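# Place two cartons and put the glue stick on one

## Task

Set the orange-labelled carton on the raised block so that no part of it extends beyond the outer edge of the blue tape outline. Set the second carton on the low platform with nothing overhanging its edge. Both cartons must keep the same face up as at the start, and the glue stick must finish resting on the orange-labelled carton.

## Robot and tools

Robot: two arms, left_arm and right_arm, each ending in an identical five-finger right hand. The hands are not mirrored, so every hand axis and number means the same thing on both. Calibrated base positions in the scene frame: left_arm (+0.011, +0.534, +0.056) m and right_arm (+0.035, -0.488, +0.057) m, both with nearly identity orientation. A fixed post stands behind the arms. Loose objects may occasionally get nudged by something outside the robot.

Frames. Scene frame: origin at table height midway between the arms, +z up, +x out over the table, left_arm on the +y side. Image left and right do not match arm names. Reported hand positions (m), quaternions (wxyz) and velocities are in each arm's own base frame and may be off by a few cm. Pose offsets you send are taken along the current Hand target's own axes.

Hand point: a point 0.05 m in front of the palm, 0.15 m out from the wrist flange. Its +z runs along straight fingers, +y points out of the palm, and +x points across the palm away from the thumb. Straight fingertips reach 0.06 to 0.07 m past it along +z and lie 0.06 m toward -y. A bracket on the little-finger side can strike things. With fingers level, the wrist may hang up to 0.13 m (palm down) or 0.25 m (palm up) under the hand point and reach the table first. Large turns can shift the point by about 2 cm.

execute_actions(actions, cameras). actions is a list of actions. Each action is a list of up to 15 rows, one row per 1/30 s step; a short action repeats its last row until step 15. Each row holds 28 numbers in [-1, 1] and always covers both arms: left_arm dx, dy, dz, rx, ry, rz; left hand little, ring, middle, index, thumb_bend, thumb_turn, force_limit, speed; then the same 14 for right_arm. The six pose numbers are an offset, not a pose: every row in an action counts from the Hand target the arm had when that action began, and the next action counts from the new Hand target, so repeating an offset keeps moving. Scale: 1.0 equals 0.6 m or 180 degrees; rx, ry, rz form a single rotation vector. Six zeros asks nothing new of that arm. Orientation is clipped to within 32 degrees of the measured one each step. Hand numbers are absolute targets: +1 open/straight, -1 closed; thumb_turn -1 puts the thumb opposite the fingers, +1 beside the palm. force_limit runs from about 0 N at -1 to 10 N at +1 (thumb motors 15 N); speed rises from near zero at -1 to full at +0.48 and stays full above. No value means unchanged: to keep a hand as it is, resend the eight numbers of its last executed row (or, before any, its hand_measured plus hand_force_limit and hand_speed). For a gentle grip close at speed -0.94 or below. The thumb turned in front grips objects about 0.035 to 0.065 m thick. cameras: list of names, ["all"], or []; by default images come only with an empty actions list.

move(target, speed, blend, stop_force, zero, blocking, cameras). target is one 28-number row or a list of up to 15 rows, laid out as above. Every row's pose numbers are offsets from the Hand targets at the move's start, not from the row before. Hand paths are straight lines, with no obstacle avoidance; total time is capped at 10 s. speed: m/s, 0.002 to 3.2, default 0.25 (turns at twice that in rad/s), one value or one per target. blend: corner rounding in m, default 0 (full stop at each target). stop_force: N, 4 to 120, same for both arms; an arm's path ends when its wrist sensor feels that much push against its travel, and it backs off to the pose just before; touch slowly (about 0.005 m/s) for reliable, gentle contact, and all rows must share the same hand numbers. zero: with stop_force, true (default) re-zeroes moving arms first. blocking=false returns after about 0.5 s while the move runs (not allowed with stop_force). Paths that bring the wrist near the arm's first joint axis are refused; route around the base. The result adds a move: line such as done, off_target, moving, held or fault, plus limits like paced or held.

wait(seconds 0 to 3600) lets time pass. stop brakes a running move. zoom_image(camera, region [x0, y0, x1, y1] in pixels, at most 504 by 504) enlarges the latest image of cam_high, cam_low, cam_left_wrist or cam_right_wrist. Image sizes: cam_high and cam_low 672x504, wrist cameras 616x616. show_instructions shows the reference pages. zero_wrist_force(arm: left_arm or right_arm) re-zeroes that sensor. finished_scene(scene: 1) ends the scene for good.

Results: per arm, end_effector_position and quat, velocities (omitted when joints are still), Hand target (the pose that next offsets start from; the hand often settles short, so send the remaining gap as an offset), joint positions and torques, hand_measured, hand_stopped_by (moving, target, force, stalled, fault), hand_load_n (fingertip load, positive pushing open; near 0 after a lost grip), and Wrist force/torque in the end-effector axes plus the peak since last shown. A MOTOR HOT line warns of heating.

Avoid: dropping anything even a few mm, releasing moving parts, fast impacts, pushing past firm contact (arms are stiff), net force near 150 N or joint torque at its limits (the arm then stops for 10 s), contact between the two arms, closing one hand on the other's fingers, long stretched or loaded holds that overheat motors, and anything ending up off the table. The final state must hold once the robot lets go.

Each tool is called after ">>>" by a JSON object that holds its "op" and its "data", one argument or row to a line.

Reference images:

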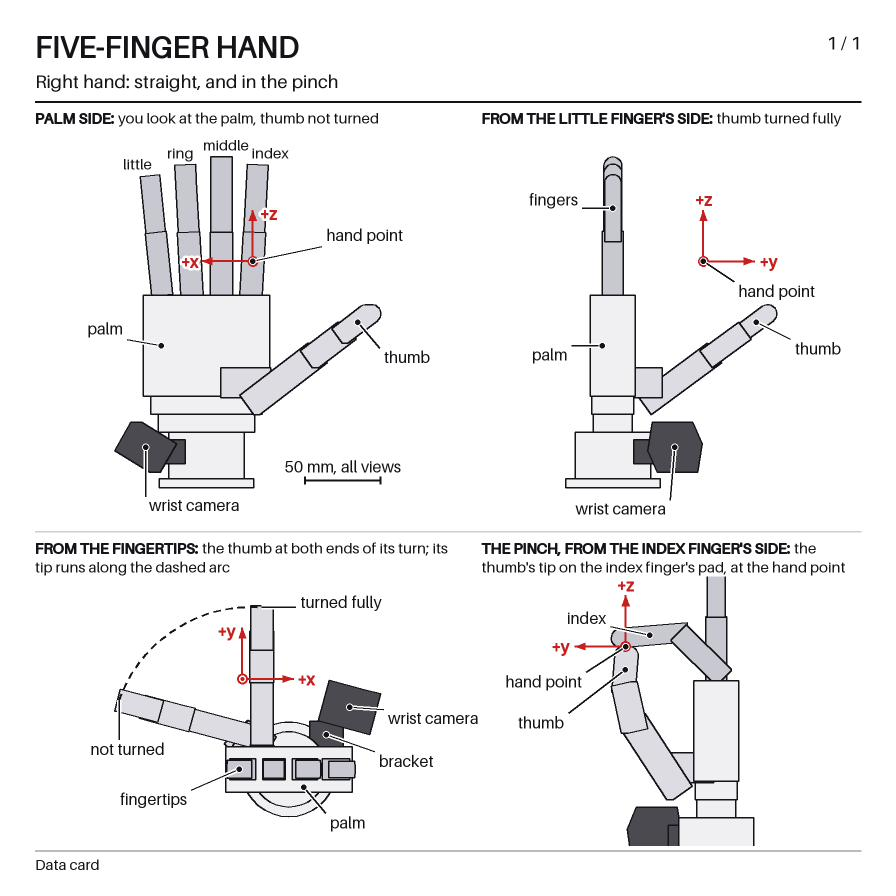

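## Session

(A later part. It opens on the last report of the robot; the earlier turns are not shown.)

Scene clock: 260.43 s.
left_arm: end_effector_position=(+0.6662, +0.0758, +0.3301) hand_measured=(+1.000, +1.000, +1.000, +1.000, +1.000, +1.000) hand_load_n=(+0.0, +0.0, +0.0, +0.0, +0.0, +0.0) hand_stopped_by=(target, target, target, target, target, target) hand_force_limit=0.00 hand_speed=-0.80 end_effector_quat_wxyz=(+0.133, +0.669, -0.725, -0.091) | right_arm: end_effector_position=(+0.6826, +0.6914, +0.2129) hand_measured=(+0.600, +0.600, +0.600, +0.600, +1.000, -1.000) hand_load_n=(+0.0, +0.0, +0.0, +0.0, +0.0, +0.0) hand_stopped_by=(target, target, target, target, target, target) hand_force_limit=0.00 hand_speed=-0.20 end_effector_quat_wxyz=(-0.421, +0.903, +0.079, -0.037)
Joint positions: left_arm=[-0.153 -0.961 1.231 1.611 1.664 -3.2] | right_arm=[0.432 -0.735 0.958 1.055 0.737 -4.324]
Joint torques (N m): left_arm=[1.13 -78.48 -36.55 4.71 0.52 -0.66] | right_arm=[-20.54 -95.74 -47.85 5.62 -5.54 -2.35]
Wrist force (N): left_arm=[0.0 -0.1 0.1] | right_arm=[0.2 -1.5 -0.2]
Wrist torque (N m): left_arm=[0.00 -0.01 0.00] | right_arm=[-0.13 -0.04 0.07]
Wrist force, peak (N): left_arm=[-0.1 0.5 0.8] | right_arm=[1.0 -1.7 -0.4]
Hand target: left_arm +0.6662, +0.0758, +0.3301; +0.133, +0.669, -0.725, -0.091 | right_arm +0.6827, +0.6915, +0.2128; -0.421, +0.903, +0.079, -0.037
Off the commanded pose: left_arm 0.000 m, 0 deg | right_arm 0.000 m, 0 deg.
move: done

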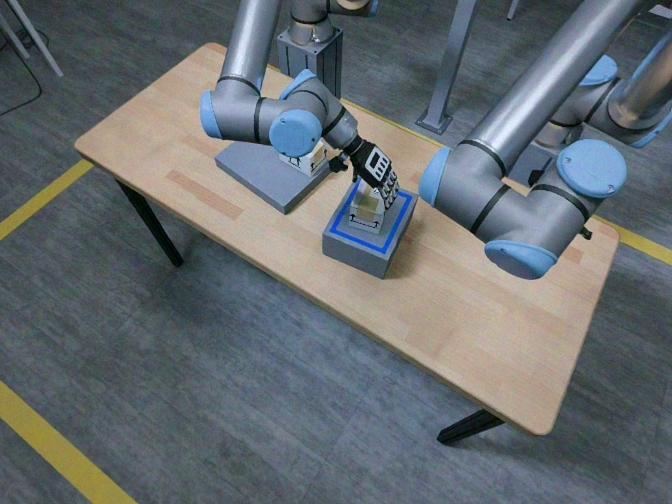

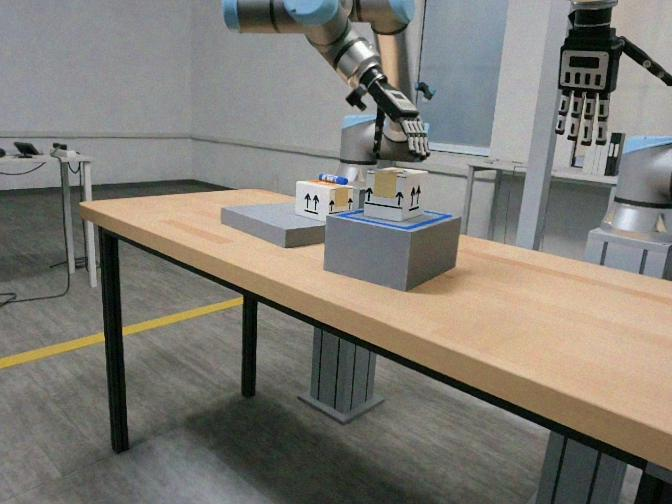

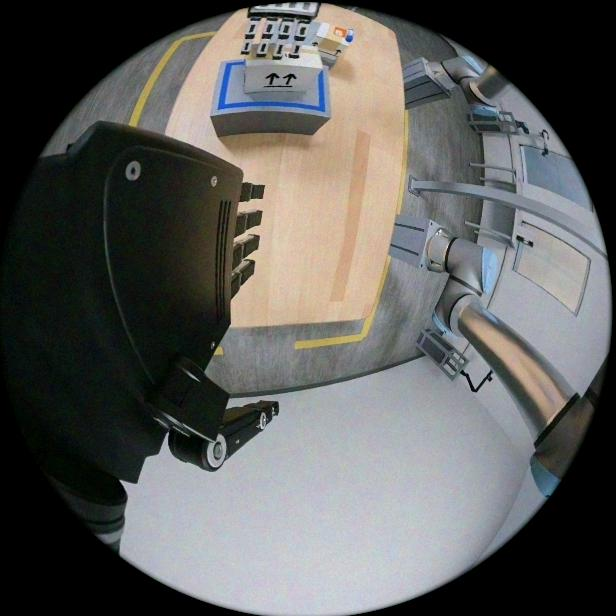

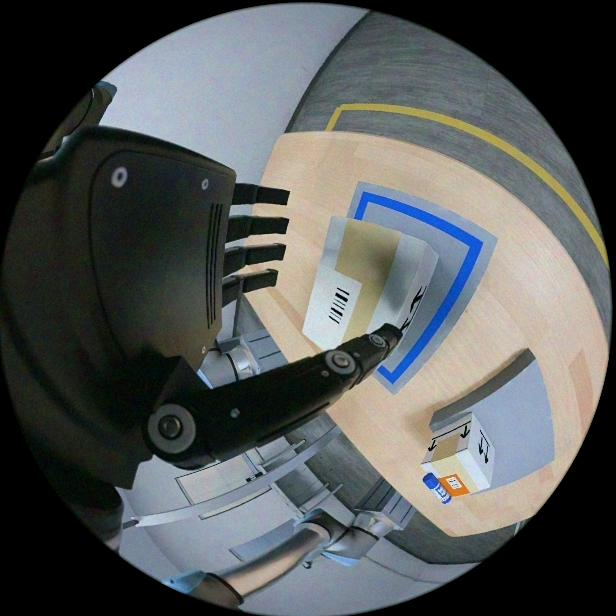

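>>> {"op": "move", "data": {
  "target": [0,0,0,0,0,0,1,1,1,1,1,1,0,-0.8,0.0065,0.0115,-0.0138,0,0,0,0.75,0.75,0.75,0.75,1,-1,0,-0.2],
  "speed": 0.1
}}

>>> {"op": "move", "data": {
  "target": [0,0,0,0,0,0,1,1,1,1,1,1,0,-0.8,0,0.0319,0.0268,0,0,0,0.75,0.75,0.75,0.75,1,-1,0,-0.2],
  "speed": 0.04,
  "stop_force": 6,
  "cameras": ["all"]
}}

>>> {"op": "zoom_image", "data": {
  "camera": "cam_high",
  "region": [310, 120, 440, 250]
}}

>>> {"op": "zoom_image", "data": {
  "camera": "cam_low",
  "region": [330, 80, 470, 240]
}}

>>> {"op": "zoom_image", "data": {
  "camera": "cam_right_wrist",
  "region": [240, 180, 500, 440]
}}

>>> {"op": "zoom_image", "data": {
  "camera": "cam_left_wrist",
  "region": [190, 0, 400, 160]
}}

Scene clock: 286.13 s.
left_arm: end_effector_position=(+0.6662, +0.0758, +0.3301) hand_measured=(+1.000, +1.000, +1.000, +1.000, +1.000, +1.000) hand_load_n=(+0.0, +0.5, +0.0, +0.0, +0.0, +0.0) hand_stopped_by=(target, target, target, target, target, target) hand_force_limit=0.00 hand_speed=-0.80 end_effector_quat_wxyz=(+0.133, +0.669, -0.725, -0.091) | right_arm: end_effector_position=(+0.6883, +0.6817, +0.2128) hand_measured=(+0.750, +0.750, +0.750, +0.750, +1.000, -1.000) hand_load_n=(+0.0, +0.0, +0.0, +0.0, +0.0, +0.0) hand_stopped_by=(target, target, target, target, target, target) hand_force_limit=0.00 hand_speed=-0.20 end_effector_quat_wxyz=(-0.421, +0.903, +0.079, -0.037)
Joint positions: left_arm=[-0.153 -0.961 1.231 1.611 1.664 -3.2] | right_arm=[0.419 -0.736 0.961 1.065 0.734 -4.342]
Joint torques (N m): left_arm=[0.6 -79.46 -36.96 4.96 0.68 -0.54] | right_arm=[-21.91 -121.59 -23.99 5.31 -5.51 -2.33]
Wrist force (N): left_arm=[0.1 0.1 0.3] | right_arm=[0.6 -0.7 0.0]
Wrist torque (N m): left_arm=[0.00 -0.03 0.01] | right_arm=[-0.04 -0.11 0.14]
Wrist force, peak (N): left_arm=[-0.1 0.7 0.5] | right_arm=[0.2 -2.2 -0.2]
Hand target: left_arm +0.6662, +0.0758, +0.3301; +0.133, +0.669, -0.725, -0.091 | right_arm +0.6884, +0.6815, +0.2128; -0.421, +0.903, +0.079, -0.037
Off the commanded pose: left_arm 0.000 m, 0 deg | right_arm 0.000 m, 0 deg.
move: done

Scene clock: 287.87 s.
left_arm: end_effector_position=(+0.6662, +0.0758, +0.3301) hand_measured=(+1.000, +1.000, +1.000, +1.000, +1.000, +1.000) hand_load_n=(+0.0, +0.0, +0.0, +0.0, +0.0, +0.0) hand_stopped_by=(target, target, target, target, target, target) hand_force_limit=0.00 hand_speed=-0.80 end_effector_quat_wxyz=(+0.133, +0.669, -0.725, -0.091) | right_arm: end_effector_position=(+0.6884, +0.6815, +0.1878) hand_measured=(+0.750, +0.750, +0.750, +0.750, +1.000, -1.000) hand_load_n=(+0.0, +0.0, +0.0, +0.0, +0.0, +0.0) hand_stopped_by=(target, target, target, target, target, target) hand_force_limit=0.00 hand_speed=-0.20 end_effector_quat_wxyz=(-0.421, +0.903, +0.079, -0.037)
Joint positions: left_arm=[-0.153 -0.961 1.231 1.611 1.664 -3.2] | right_arm=[0.419 -0.724 0.985 1.03 0.734 -4.342]
Joint torques (N m): left_arm=[-0.76 -78.18 -36.82 5.34 0.83 -0.48] | right_arm=[-17.54 -97.73 -22.6 0.1 -5.91 1.94]
Wrist force (N): left_arm=[-0.1 0.2 0.1] | right_arm=[0.1 -1.2 0.0]
Wrist torque (N m): left_arm=[0.03 0.00 0.00] | right_arm=[-0.11 0.00 0.08]
Wrist force, peak (N): left_arm=[0.0 0.8 0.4] | right_arm=[0.6 -1.6 -0.1]
Hand target: left_arm +0.6662, +0.0758, +0.3301; +0.133, +0.669, -0.725, -0.091 | right_arm +0.6884, +0.6815, +0.1878; -0.421, +0.903, +0.079, -0.037
Off the commanded pose: left_arm 0.000 m, 0 deg | right_arm 0.000 m, 0 deg.
move: done

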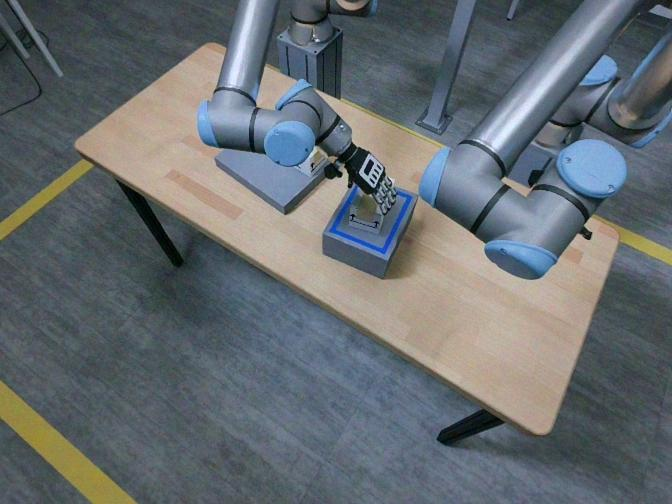

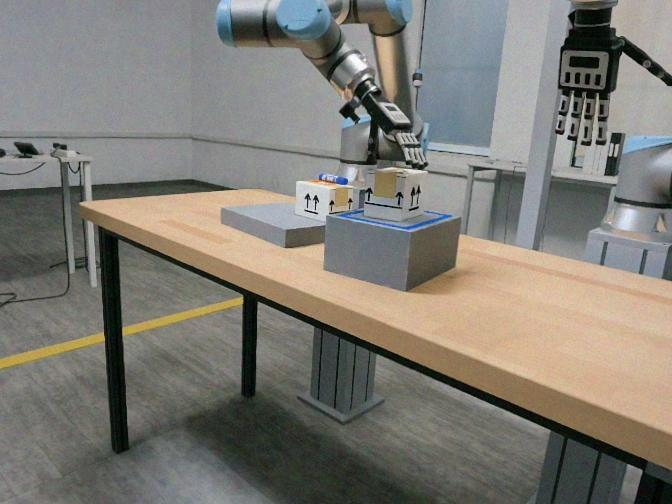

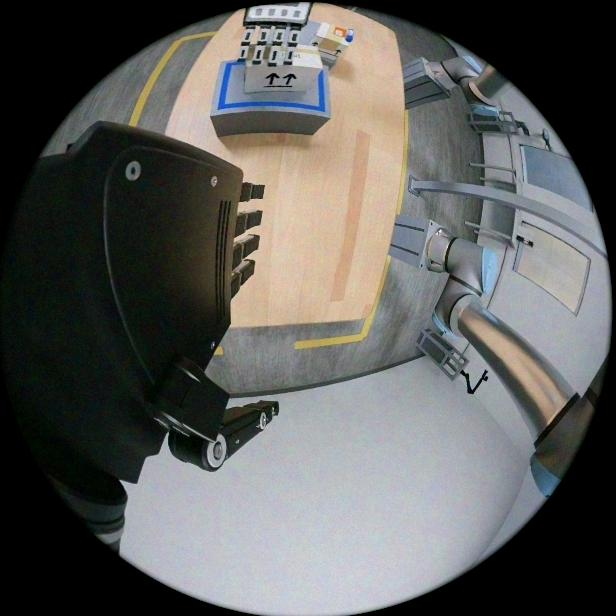

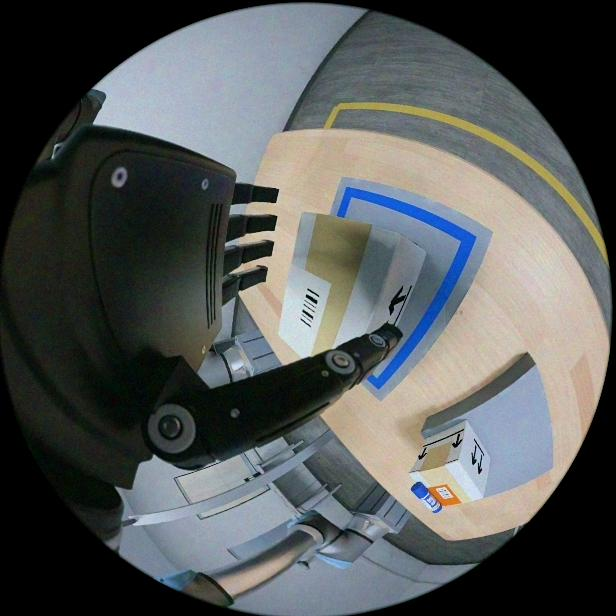

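Scaled by 3.877 from the camera's image (finer frame: 960x720).

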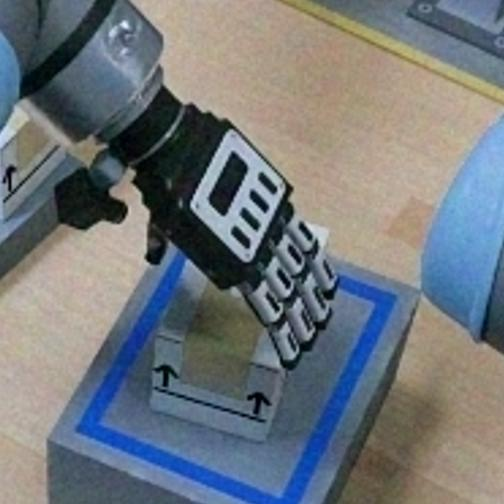

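Scaled by 3.150 from the camera's image (finer frame: 960x720).

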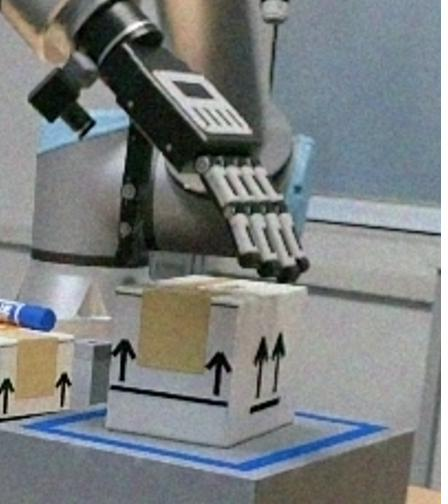

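Scaled by 1.938 from the camera's image (finer frame: 880x880).

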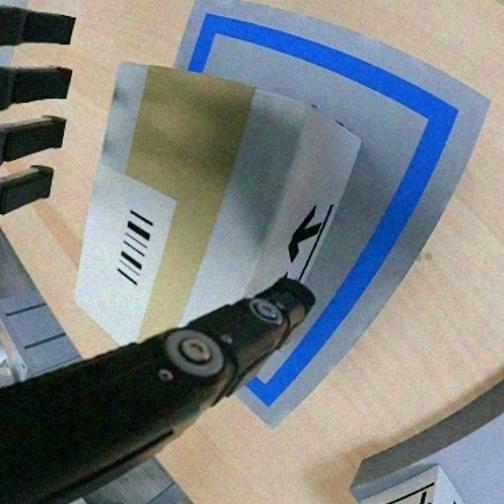

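Scaled by 2.400 from the camera's image (finer frame: 880x880).

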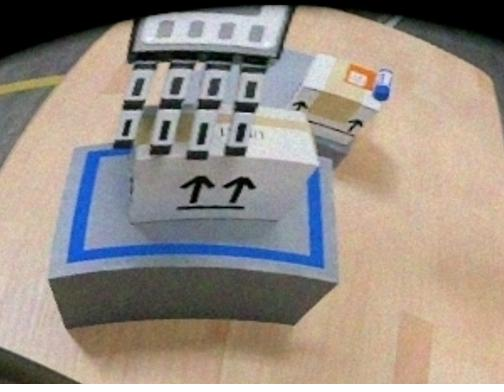

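>>> {"op": "move", "data": {
  "target": [0,0,0,0,0,0,1,1,1,1,1,1,0,-0.8,0,0.0383,0.0322,0,0,0,0.75,0.75,0.75,0.75,1,-1,0,-0.2],
  "speed": 0.03,
  "stop_force": 6,
  "cameras": ["all"]
}}

>>> {"op": "zoom_image", "data": {
  "camera": "cam_high",
  "region": [310, 120, 440, 250]
}}

>>> {"op": "zoom_image", "data": {
  "camera": "cam_low",
  "region": [330, 80, 470, 240]
}}

>>> {"op": "zoom_image", "data": {
  "camera": "cam_right_wrist",
  "region": [240, 180, 500, 440]
}}

Scene clock: 296.83 s.
left_arm: end_effector_position=(+0.6662, +0.0758, +0.3301) hand_measured=(+1.000, +1.000, +1.000, +1.000, +1.000, +1.000) hand_load_n=(+0.0, +0.0, +0.0, +0.0, +0.0, +0.0) hand_stopped_by=(target, target, target, target, target, target) hand_force_limit=0.00 hand_speed=-0.80 end_effector_quat_wxyz=(+0.133, +0.669, -0.725, -0.091) | right_arm: end_effector_position=(+0.6884, +0.6815, +0.1578) hand_measured=(+0.750, +0.750, +0.750, +0.750, +1.000, -1.000) hand_load_n=(+0.0, +0.0, +0.0, +0.0, +0.0, +0.0) hand_stopped_by=(target, target, target, target, target, target) hand_force_limit=0.00 hand_speed=-0.20 end_effector_quat_wxyz=(-0.421, +0.903, +0.079, -0.037)
Joint positions: left_arm=[-0.153 -0.961 1.231 1.611 1.664 -3.2] | right_arm=[0.419 -0.708 1.01 0.989 0.734 -4.342]
Joint torques (N m): left_arm=[1.48 -79.54 -36.72 5.02 0.91 -0.55] | right_arm=[-11.63 -101.39 -22.19 0.59 -4.93 1.91]
Wrist force (N): left_arm=[0.1 0.4 0.1] | right_arm=[-0.3 -1.4 0.4]
Wrist torque (N m): left_arm=[0.06 -0.02 0.01] | right_arm=[-0.16 0.12 0.05]
Wrist force, peak (N): left_arm=[-0.3 0.4 0.8] | right_arm=[0.2 -1.9 0.4]
Hand target: left_arm +0.6662, +0.0758, +0.3301; +0.133, +0.669, -0.725, -0.091 | right_arm +0.6884, +0.6815, +0.1578; -0.421, +0.903, +0.079, -0.037
Off the commanded pose: left_arm 0.000 m, 0 deg | right_arm 0.000 m, 0 deg.
move: done

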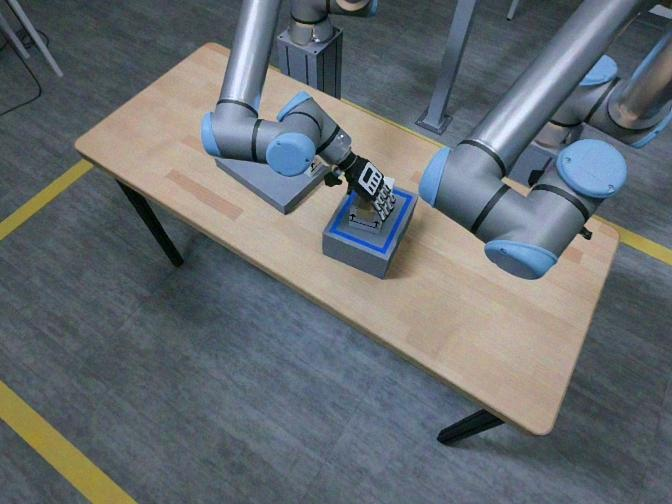

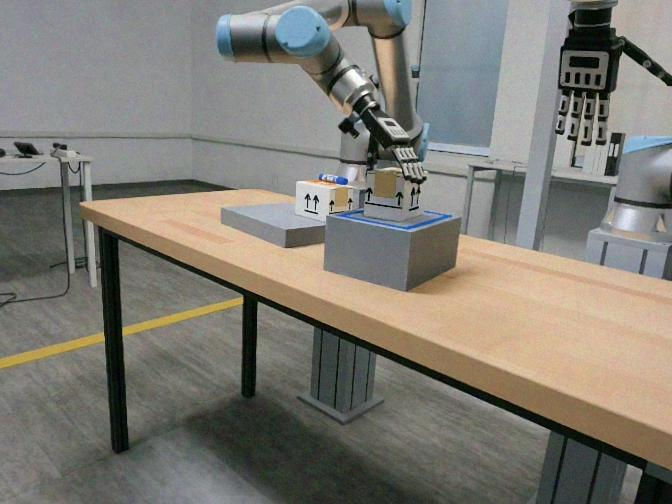

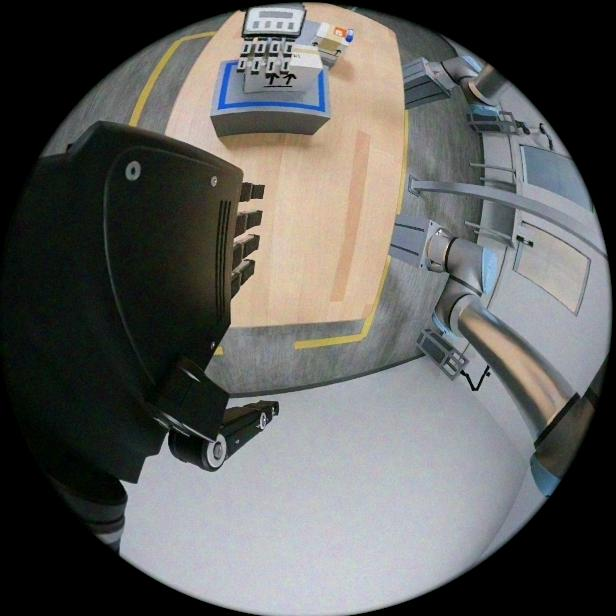

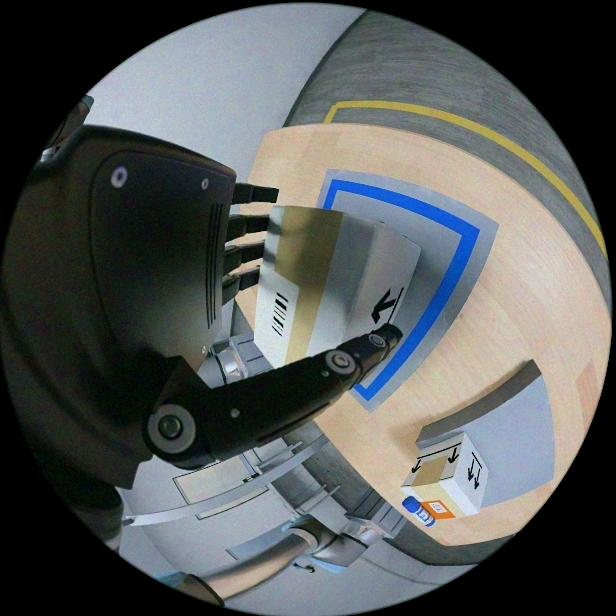

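Scaled by 3.877 from the camera's image (finer frame: 960x720).

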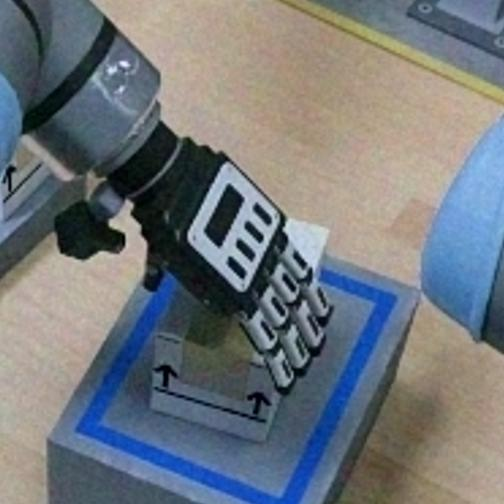

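Scaled by 3.150 from the camera's image (finer frame: 960x720).

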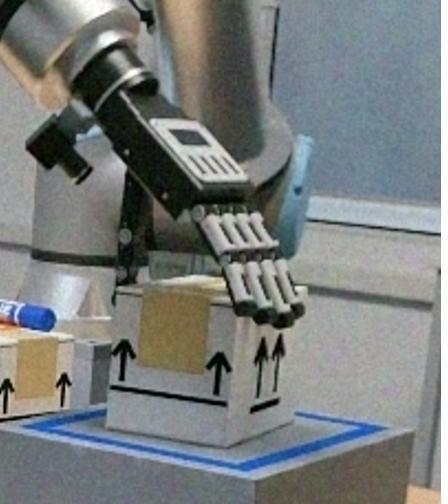

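Scaled by 1.938 from the camera's image (finer frame: 880x880).

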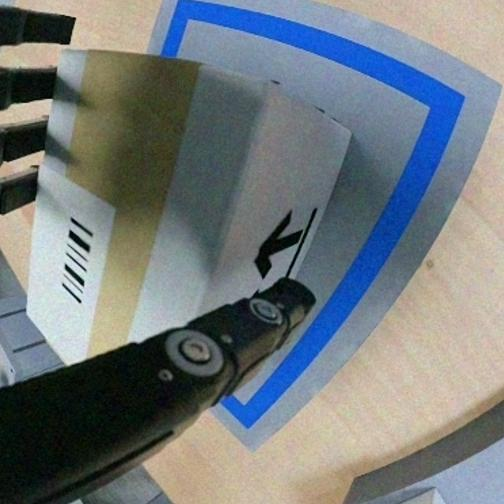

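>>> {"op": "move", "data": {
  "target": [0,0,0,0,0,0,1,1,1,1,1,1,0,-0.8,0,0.0102,0.0086,0,0,0,0.75,0.75,0.75,0.75,1,-1,-0.4,-0.2],
  "speed": 0.03,
  "stop_force": 6
}}

>>> {"op": "move", "data": {
  "target": [0,0,0,0,0,0,1,1,1,1,1,1,0,-0.8,0,0,0,0,0,0,0.1,0.1,0.1,0.1,0.7,-1,-0.4,-0.92],
  "cameras": ["all"]
}}

>>> {"op": "zoom_image", "data": {
  "camera": "cam_low",
  "region": [330, 80, 470, 240]
}}

>>> {"op": "zoom_image", "data": {
  "camera": "cam_right_wrist",
  "region": [180, 180, 440, 440]
}}

Scene clock: 308.53 s.
left_arm: end_effector_position=(+0.6662, +0.0758, +0.3301) hand_measured=(+1.000, +1.000, +1.000, +1.000, +1.000, +1.000) hand_load_n=(+0.0, +0.0, +0.0, +0.0, +0.0, -0.5) hand_stopped_by=(target, target, target, target, target, target) hand_force_limit=0.00 hand_speed=-0.80 end_effector_quat_wxyz=(+0.133, +0.669, -0.725, -0.091) | right_arm: end_effector_position=(+0.6884, +0.6815, +0.1535) hand_measured=(+0.750, +0.750, +0.750, +0.750, +1.000, -1.000) hand_load_n=(+0.0, +2.5, +0.0, +0.0, +0.0, +0.0) hand_stopped_by=(target, target, target, target, target, target) hand_force_limit=-0.40 hand_speed=-0.20 end_effector_quat_wxyz=(-0.421, +0.903, +0.079, -0.037)
Joint positions: left_arm=[-0.153 -0.961 1.231 1.611 1.664 -3.2] | right_arm=[0.419 -0.705 1.013 0.983 0.734 -4.342]
Joint torques (N m): left_arm=[1.76 -78.96 -36.45 4.68 0.81 -0.61] | right_arm=[2.85 -119.9 -45.68 6.31 3.09 1.19]
Wrist force (N): left_arm=[0.1 0.4 0.5] | right_arm=[0.6 -4.2 1.4]
Wrist torque (N m): left_arm=[0.03 -0.03 0.02] | right_arm=[-0.04 0.08 -0.05]
Wrist force, peak (N): left_arm=[0.0 0.3 1.0] | right_arm=[0.3 -10.9 -2.0]
Hand target: left_arm +0.6662, +0.0758, +0.3301; +0.133, +0.669, -0.725, -0.091 | right_arm +0.6884, +0.6815, +0.1535; -0.421, +0.903, +0.079, -0.037 (not the last commanded pose)
Off the commanded pose: left_arm 0.000 m, 0 deg | right_arm 0.004 m, 0 deg.
move: contact (right_arm)

Scene clock: 311.53 s.
left_arm: end_effector_position=(+0.6662, +0.0758, +0.3301) hand_measured=(+1.000, +1.000, +1.000, +1.000, +1.000, +1.000) hand_load_n=(+0.0, +0.0, +0.0, +0.0, +0.0, +0.0) hand_stopped_by=(target, target, target, target, target, target) hand_force_limit=0.00 hand_speed=-0.80 end_effector_quat_wxyz=(+0.133, +0.669, -0.725, -0.091) | right_arm: end_effector_position=(+0.6884, +0.6815, +0.1535) hand_measured=(+0.138, +0.736, +0.706, +0.676, +0.764, -1.000) hand_load_n=(+3.0, +0.0, +0.0, +1.0, +5.0, +4.0) hand_stopped_by=(force, force, force, force, force, target) hand_force_limit=-0.40 hand_speed=-0.92 end_effector_quat_wxyz=(-0.421, +0.903, +0.079, -0.037)
Joint positions: left_arm=[-0.153 -0.961 1.231 1.611 1.664 -3.2] | right_arm=[0.419 -0.705 1.013 0.983 0.734 -4.342]
Joint torques (N m): left_arm=[1.83 -78.54 -36.97 5.33 0.44 -0.79] | right_arm=[6.11 -103.09 -21.7 1.82 -3.56 -1.01]
Wrist force (N): left_arm=[-0.1 0.2 0.3] | right_arm=[1.4 -1.0 0.1]
Wrist torque (N m): left_arm=[0.03 0.00 0.01] | right_arm=[-0.09 0.11 0.11]
Wrist force, peak (N): left_arm=[-0.2 0.9 0.5] | right_arm=[1.0 -11.5 0.5]
Hand target: left_arm +0.6662, +0.0758, +0.3301; +0.133, +0.669, -0.725, -0.091 | right_arm +0.6884, +0.6815, +0.1535; -0.421, +0.903, +0.079, -0.037
Off the commanded pose: left_arm 0.000 m, 0 deg | right_arm 0.000 m, 0 deg.
move: done

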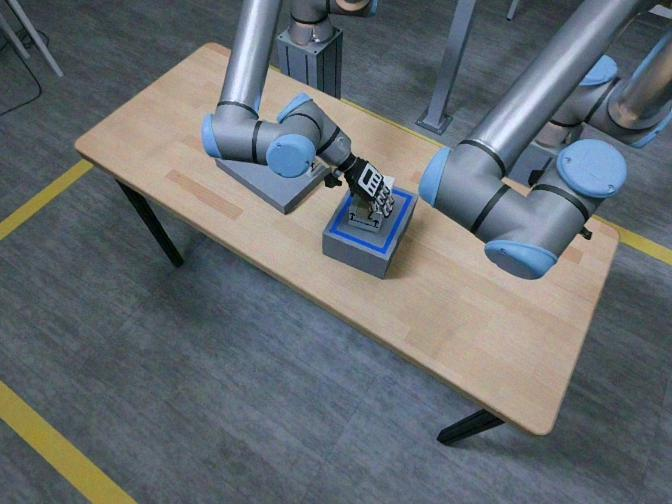

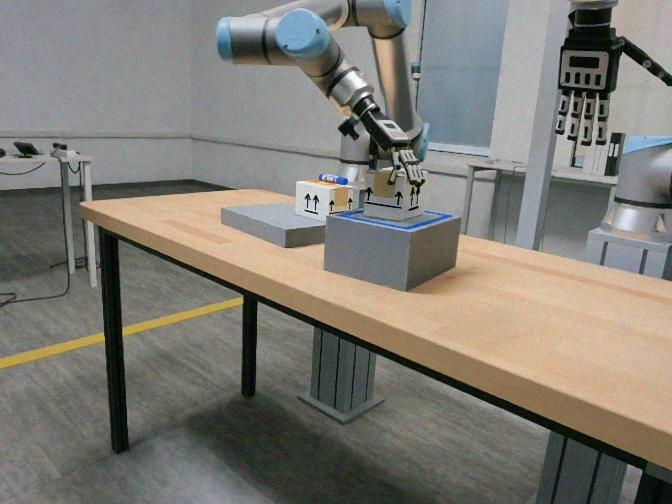

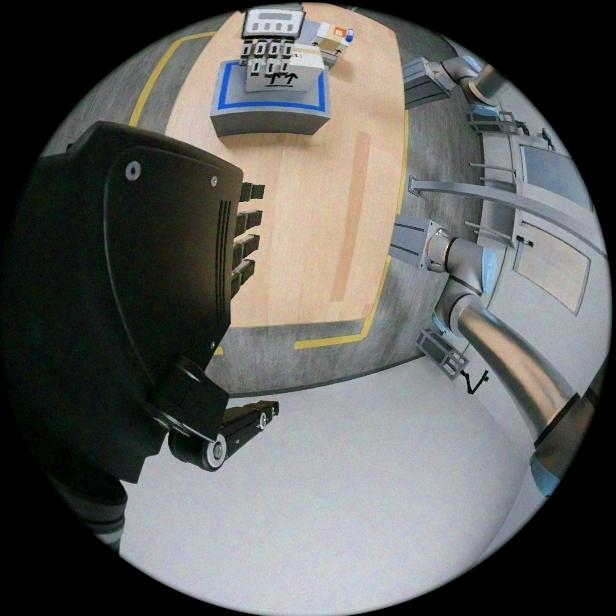

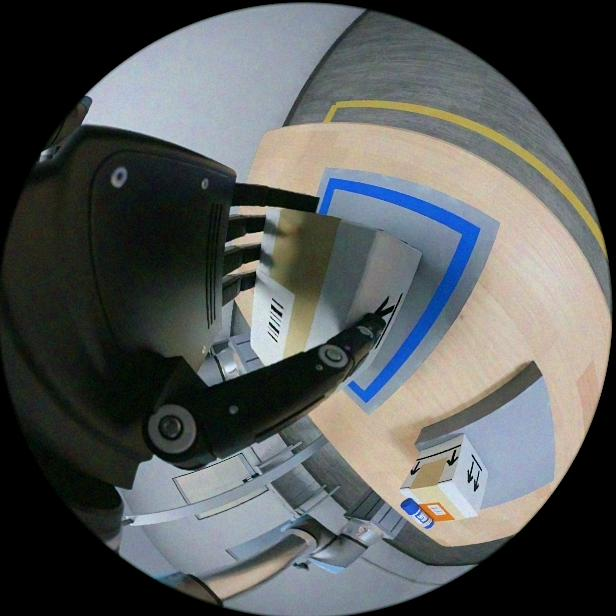

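Scaled by 3.150 from the camera's image (finer frame: 960x720).

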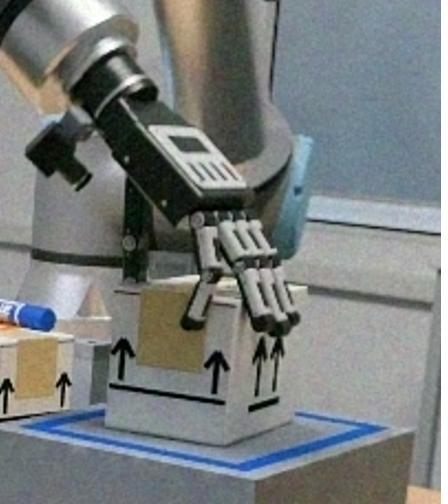

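Scaled by 1.938 from the camera's image (finer frame: 880x880).

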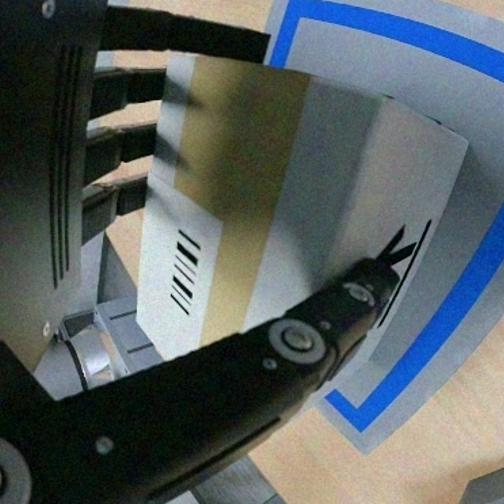

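>>> {"op": "move", "data": {
  "target": [0,0,0,0,0,0,1,1,1,1,1,1,0,-0.8,0,0,0,0,0,0,0.9,0.8,0.8,0.8,1,-1,-0.4,-0.7]
}}

>>> {"op": "move", "data": {
  "target": [
    [0,0,0,0,0,0,1,1,1,1,1,1,0,-0.8,0,-0.0447,-0.0375,0,0,0,0.9,0.8,0.8,0.8,1,-1,-0.4,-0.7],
    [0,0,0,0,0,0,1,1,1,1,1,1,0,-0.8,-0.0217,-0.0527,-0.0279,0,0,0,1,0.6,0.6,0.6,1,-1,-0.4,-0.5]
  ],
  "speed": 0.06
}}

>>> {"op": "move", "data": {
  "target": [0,0,0,0,0,0,1,1,1,1,1,1,0,-0.8,0,0.0447,0.0375,0,0,0,1,0.6,0.6,0.6,1,-1,-0.4,-0.5],
  "speed": 0.03,
  "stop_force": 6,
  "cameras": ["all"]
}}

>>> {"op": "zoom_image", "data": {
  "camera": "cam_low",
  "region": [330, 80, 470, 240]
}}

>>> {"op": "zoom_image", "data": {
  "camera": "cam_right_wrist",
  "region": [180, 180, 440, 440]
}}

Scene clock: 328.70 s.
left_arm: end_effector_position=(+0.6662, +0.0758, +0.3301) hand_measured=(+1.000, +1.000, +1.000, +1.000, +1.000, +1.000) hand_load_n=(+0.0, +0.0, +0.0, +0.0, +0.0, +0.0) hand_stopped_by=(target, target, target, target, target, target) hand_force_limit=0.00 hand_speed=-0.80 end_effector_quat_wxyz=(+0.133, +0.669, -0.725, -0.091) | right_arm: end_effector_position=(+0.6884, +0.6815, +0.1535) hand_measured=(+0.900, +0.800, +0.800, +0.800, +1.000, -1.000) hand_load_n=(+0.0, -0.5, +0.0, +0.0, +0.0, +0.0) hand_stopped_by=(target, target, target, target, target, target) hand_force_limit=-0.40 hand_speed=-0.70 end_effector_quat_wxyz=(-0.421, +0.903, +0.079, -0.037)
Joint positions: left_arm=[-0.153 -0.961 1.231 1.611 1.664 -3.2] | right_arm=[0.419 -0.705 1.013 0.983 0.734 -4.342]
Joint torques (N m): left_arm=[2.71 -78.66 -36.31 5.28 0.74 -0.61] | right_arm=[12.63 -118.43 -25.11 1.33 -4.48 -1.76]
Wrist force (N): left_arm=[0.3 0.4 0.4] | right_arm=[0.0 -1.0 -0.2]
Wrist torque (N m): left_arm=[0.04 -0.06 0.03] | right_arm=[-0.07 0.08 0.06]
Wrist force, peak (N): left_arm=[-0.2 0.4 0.8] | right_arm=[1.8 -1.4 0.2]
Hand target: left_arm +0.6662, +0.0758, +0.3301; +0.133, +0.669, -0.725, -0.091 | right_arm +0.6884, +0.6815, +0.1535; -0.421, +0.903, +0.079, -0.037
Off the commanded pose: left_arm 0.000 m, 0 deg | right_arm 0.000 m, 0 deg.
move: done

Scene clock: 330.90 s.
left_arm: end_effector_position=(+0.6662, +0.0758, +0.3301) hand_measured=(+1.000, +1.000, +1.000, +1.000, +1.000, +1.000) hand_load_n=(+0.0, +0.0, +0.0, +0.0, +0.0, +0.0) hand_stopped_by=(target, target, target, target, target, target) hand_force_limit=0.00 hand_speed=-0.80 end_effector_quat_wxyz=(+0.133, +0.669, -0.725, -0.091) | right_arm: end_effector_position=(+0.6743, +0.6867, +0.1884) hand_measured=(+1.000, +0.600, +0.600, +0.600, +1.000, -1.000) hand_load_n=(+0.0, +0.0, +0.0, +0.0, +0.0, +0.0) hand_stopped_by=(target, target, target, target, target, target) hand_force_limit=-0.40 hand_speed=-0.50 end_effector_quat_wxyz=(-0.421, +0.903, +0.079, -0.037)
Joint positions: left_arm=[-0.153 -0.961 1.231 1.611 1.664 -3.2] | right_arm=[0.431 -0.742 1.014 1.006 0.737 -4.325]
Joint torques (N m): left_arm=[1.56 -79.55 -37.34 5.15 0.94 -1.06] | right_arm=[18.15 -120.95 -22.25 0.24 1.85 1.61]
Wrist force (N): left_arm=[-0.2 0.2 0.4] | right_arm=[-0.1 -1.7 0.4]
Wrist torque (N m): left_arm=[0.02 0.02 0.00] | right_arm=[-0.20 0.04 -0.33]
Wrist force, peak (N): left_arm=[0.1 0.2 0.9] | right_arm=[0.8 -1.9 -0.1]
Hand target: left_arm +0.6662, +0.0758, +0.3301; +0.133, +0.669, -0.725, -0.091 | right_arm +0.6743, +0.6867, +0.1884; -0.421, +0.903, +0.079, -0.037
Off the commanded pose: left_arm 0.000 m, 0 deg | right_arm 0.000 m, 0 deg.
move: done

Scene clock: 333.13 s.
left_arm: end_effector_position=(+0.6662, +0.0758, +0.3301) hand_measured=(+1.000, +1.000, +1.000, +1.000, +1.000, +1.000) hand_load_n=(+0.0, +0.0, +0.0, +0.0, +0.0, +0.0) hand_stopped_by=(target, target, target, target, target, target) hand_force_limit=0.00 hand_speed=-0.80 end_effector_quat_wxyz=(+0.133, +0.669, -0.725, -0.091) | right_arm: end_effector_position=(+0.6742, +0.6866, +0.1534) hand_measured=(+1.000, +0.600, +0.600, +0.600, +1.000, -1.000) hand_load_n=(+0.0, -0.5, +0.0, +0.0, +0.0, +0.0) hand_stopped_by=(target, target, target, target, target, target) hand_force_limit=-0.40 hand_speed=-0.50 end_effector_quat_wxyz=(-0.421, +0.903, +0.079, -0.037)
Joint positions: left_arm=[-0.153 -0.961 1.231 1.611 1.664 -3.2] | right_arm=[0.431 -0.722 1.043 0.958 0.737 -4.325]
Joint torques (N m): left_arm=[0.95 -77.29 -36.64 5.35 0.98 -0.81] | right_arm=[-6.33 -98.62 -22.3 1.06 1.04 1.06]
Wrist force (N): left_arm=[0.4 0.3 0.0] | right_arm=[-0.3 -1.5 0.1]
Wrist torque (N m): left_arm=[0.05 -0.06 0.04] | right_arm=[-0.13 0.12 -0.37]
Wrist force, peak (N): left_arm=[0.0 0.6 0.6] | right_arm=[-0.4 -1.8 0.6]
Hand target: left_arm +0.6662, +0.0758, +0.3301; +0.133, +0.669, -0.725, -0.091 | right_arm +0.6743, +0.6866, +0.1534; -0.421, +0.903, +0.079, -0.037
Off the commanded pose: left_arm 0.000 m, 0 deg | right_arm 0.000 m, 0 deg.
move: done

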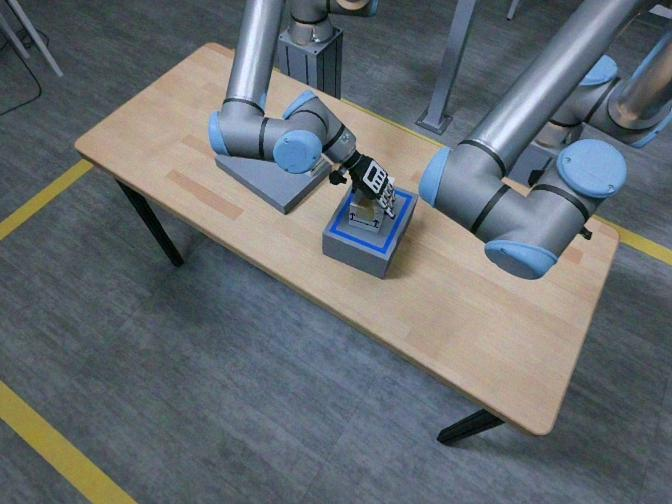

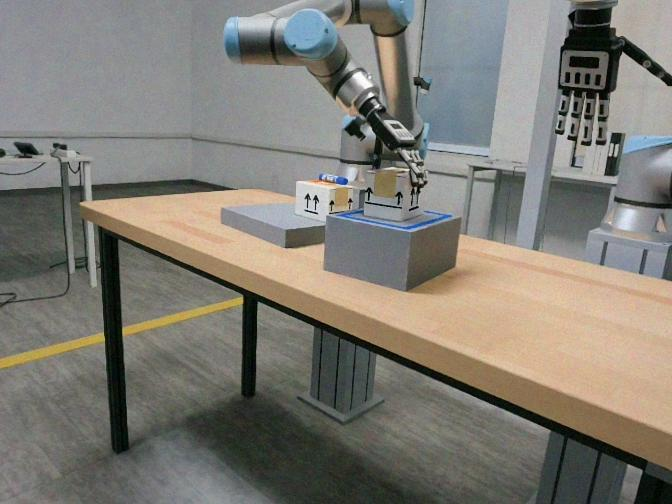

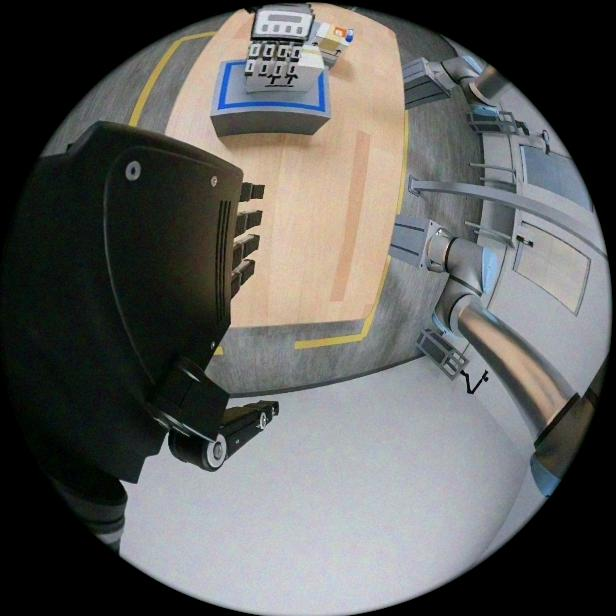

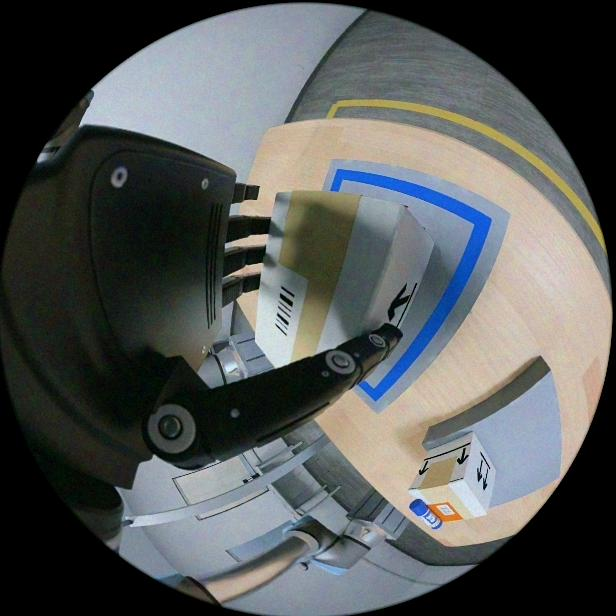

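Scaled by 3.150 from the camera's image (finer frame: 960x720).

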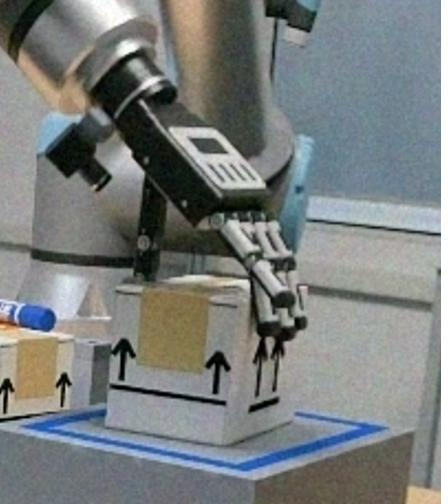

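Scaled by 1.938 from the camera's image (finer frame: 880x880).

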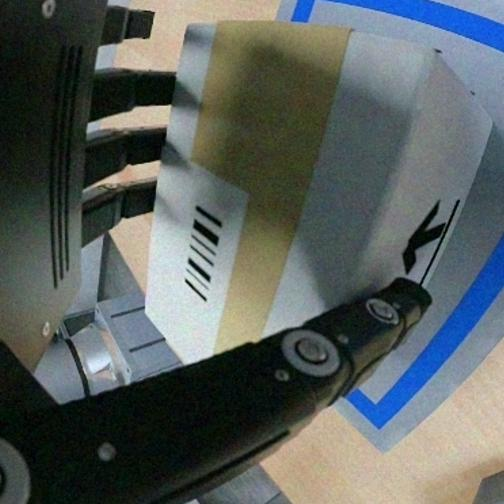

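>>> {"op": "move", "data": {
  "target": [0,0,0,0,0,0,1,1,1,1,1,1,0,-0.8,0,0,0,0,0,0,1,0.1,0.1,0.1,0.75,-1,-0.4,-0.92],
  "cameras": ["all"]
}}

>>> {"op": "zoom_image", "data": {
  "camera": "cam_low",
  "region": [330, 80, 470, 240]
}}

>>> {"op": "zoom_image", "data": {
  "camera": "cam_right_wrist",
  "region": [180, 180, 440, 440]
}}

Scene clock: 340.30 s.
left_arm: end_effector_position=(+0.6662, +0.0758, +0.3301) hand_measured=(+1.000, +1.000, +1.000, +1.000, +1.000, +1.000) hand_load_n=(+0.0, +0.0, +0.0, +0.0, +0.0, +0.0) hand_stopped_by=(target, target, target, target, target, target) hand_force_limit=0.00 hand_speed=-0.80 end_effector_quat_wxyz=(+0.133, +0.669, -0.725, -0.091) | right_arm: end_effector_position=(+0.6743, +0.6866, +0.1534) hand_measured=(+1.000, +0.512, +0.490, +0.468, +0.946, -1.000) hand_load_n=(+0.0, +2.0, +2.5, +4.5, +6.0, +2.0) hand_stopped_by=(target, force, force, force, force, target) hand_force_limit=-0.40 hand_speed=-0.92 end_effector_quat_wxyz=(-0.421, +0.903, +0.079, -0.037)
Joint positions: left_arm=[-0.153 -0.961 1.231 1.611 1.664 -3.2] | right_arm=[0.431 -0.722 1.043 0.958 0.737 -4.325]
Joint torques (N m): left_arm=[1.62 -79.56 -36.84 5.53 1.2 -1.07] | right_arm=[-14.85 -99.82 -22.69 2.46 -3.05 1.4]
Wrist force (N): left_arm=[-0.3 0.0 0.2] | right_arm=[0.7 -7.5 -0.1]
Wrist torque (N m): left_arm=[0.00 0.03 -0.01] | right_arm=[0.14 0.10 -0.43]
Wrist force, peak (N): left_arm=[-0.2 0.9 0.5] | right_arm=[0.0 -8.0 0.8]
Hand target: left_arm +0.6662, +0.0758, +0.3301; +0.133, +0.669, -0.725, -0.091 | right_arm +0.6743, +0.6866, +0.1534; -0.421, +0.903, +0.079, -0.037
Off the commanded pose: left_arm 0.000 m, 0 deg | right_arm 0.000 m, 0 deg.
move: done

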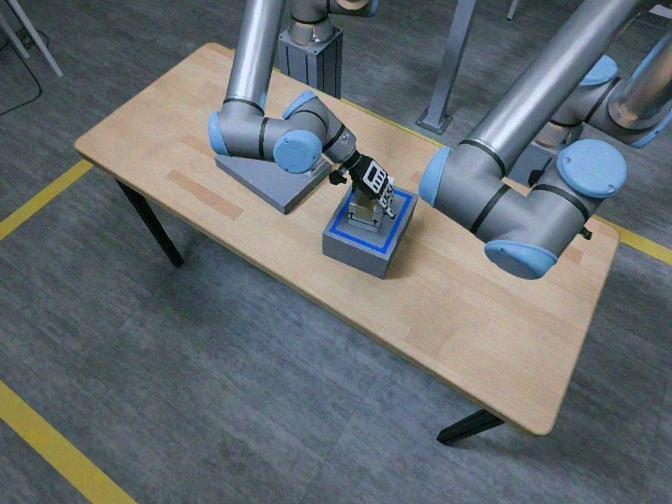

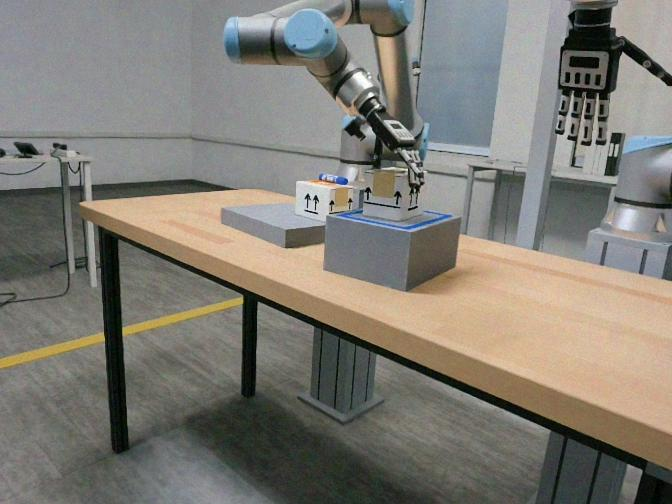

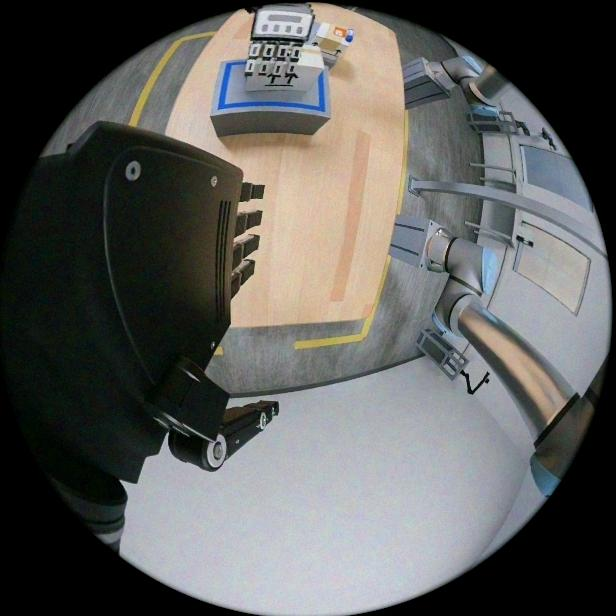

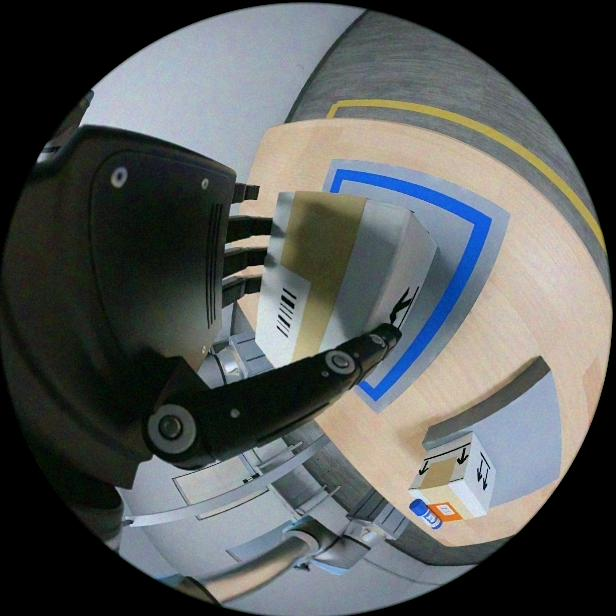

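Scaled by 3.150 from the camera's image (finer frame: 960x720).

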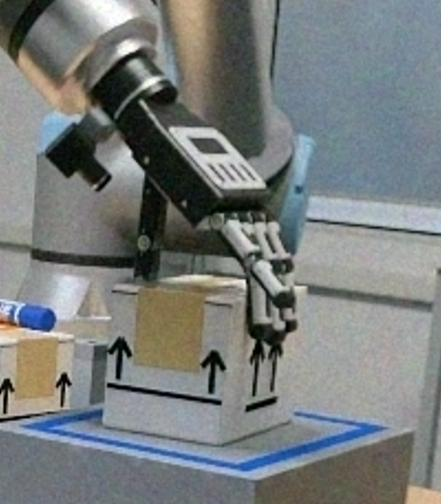

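Scaled by 1.938 from the camera's image (finer frame: 880x880).

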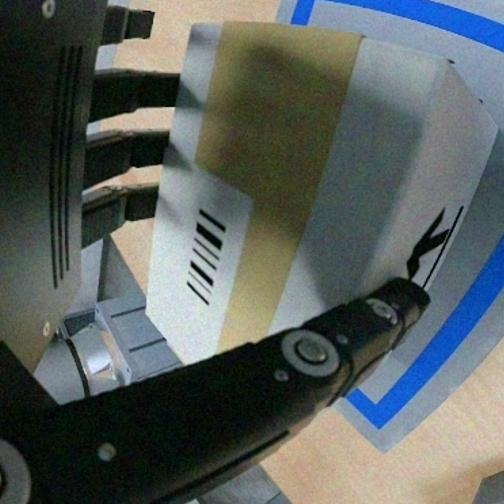

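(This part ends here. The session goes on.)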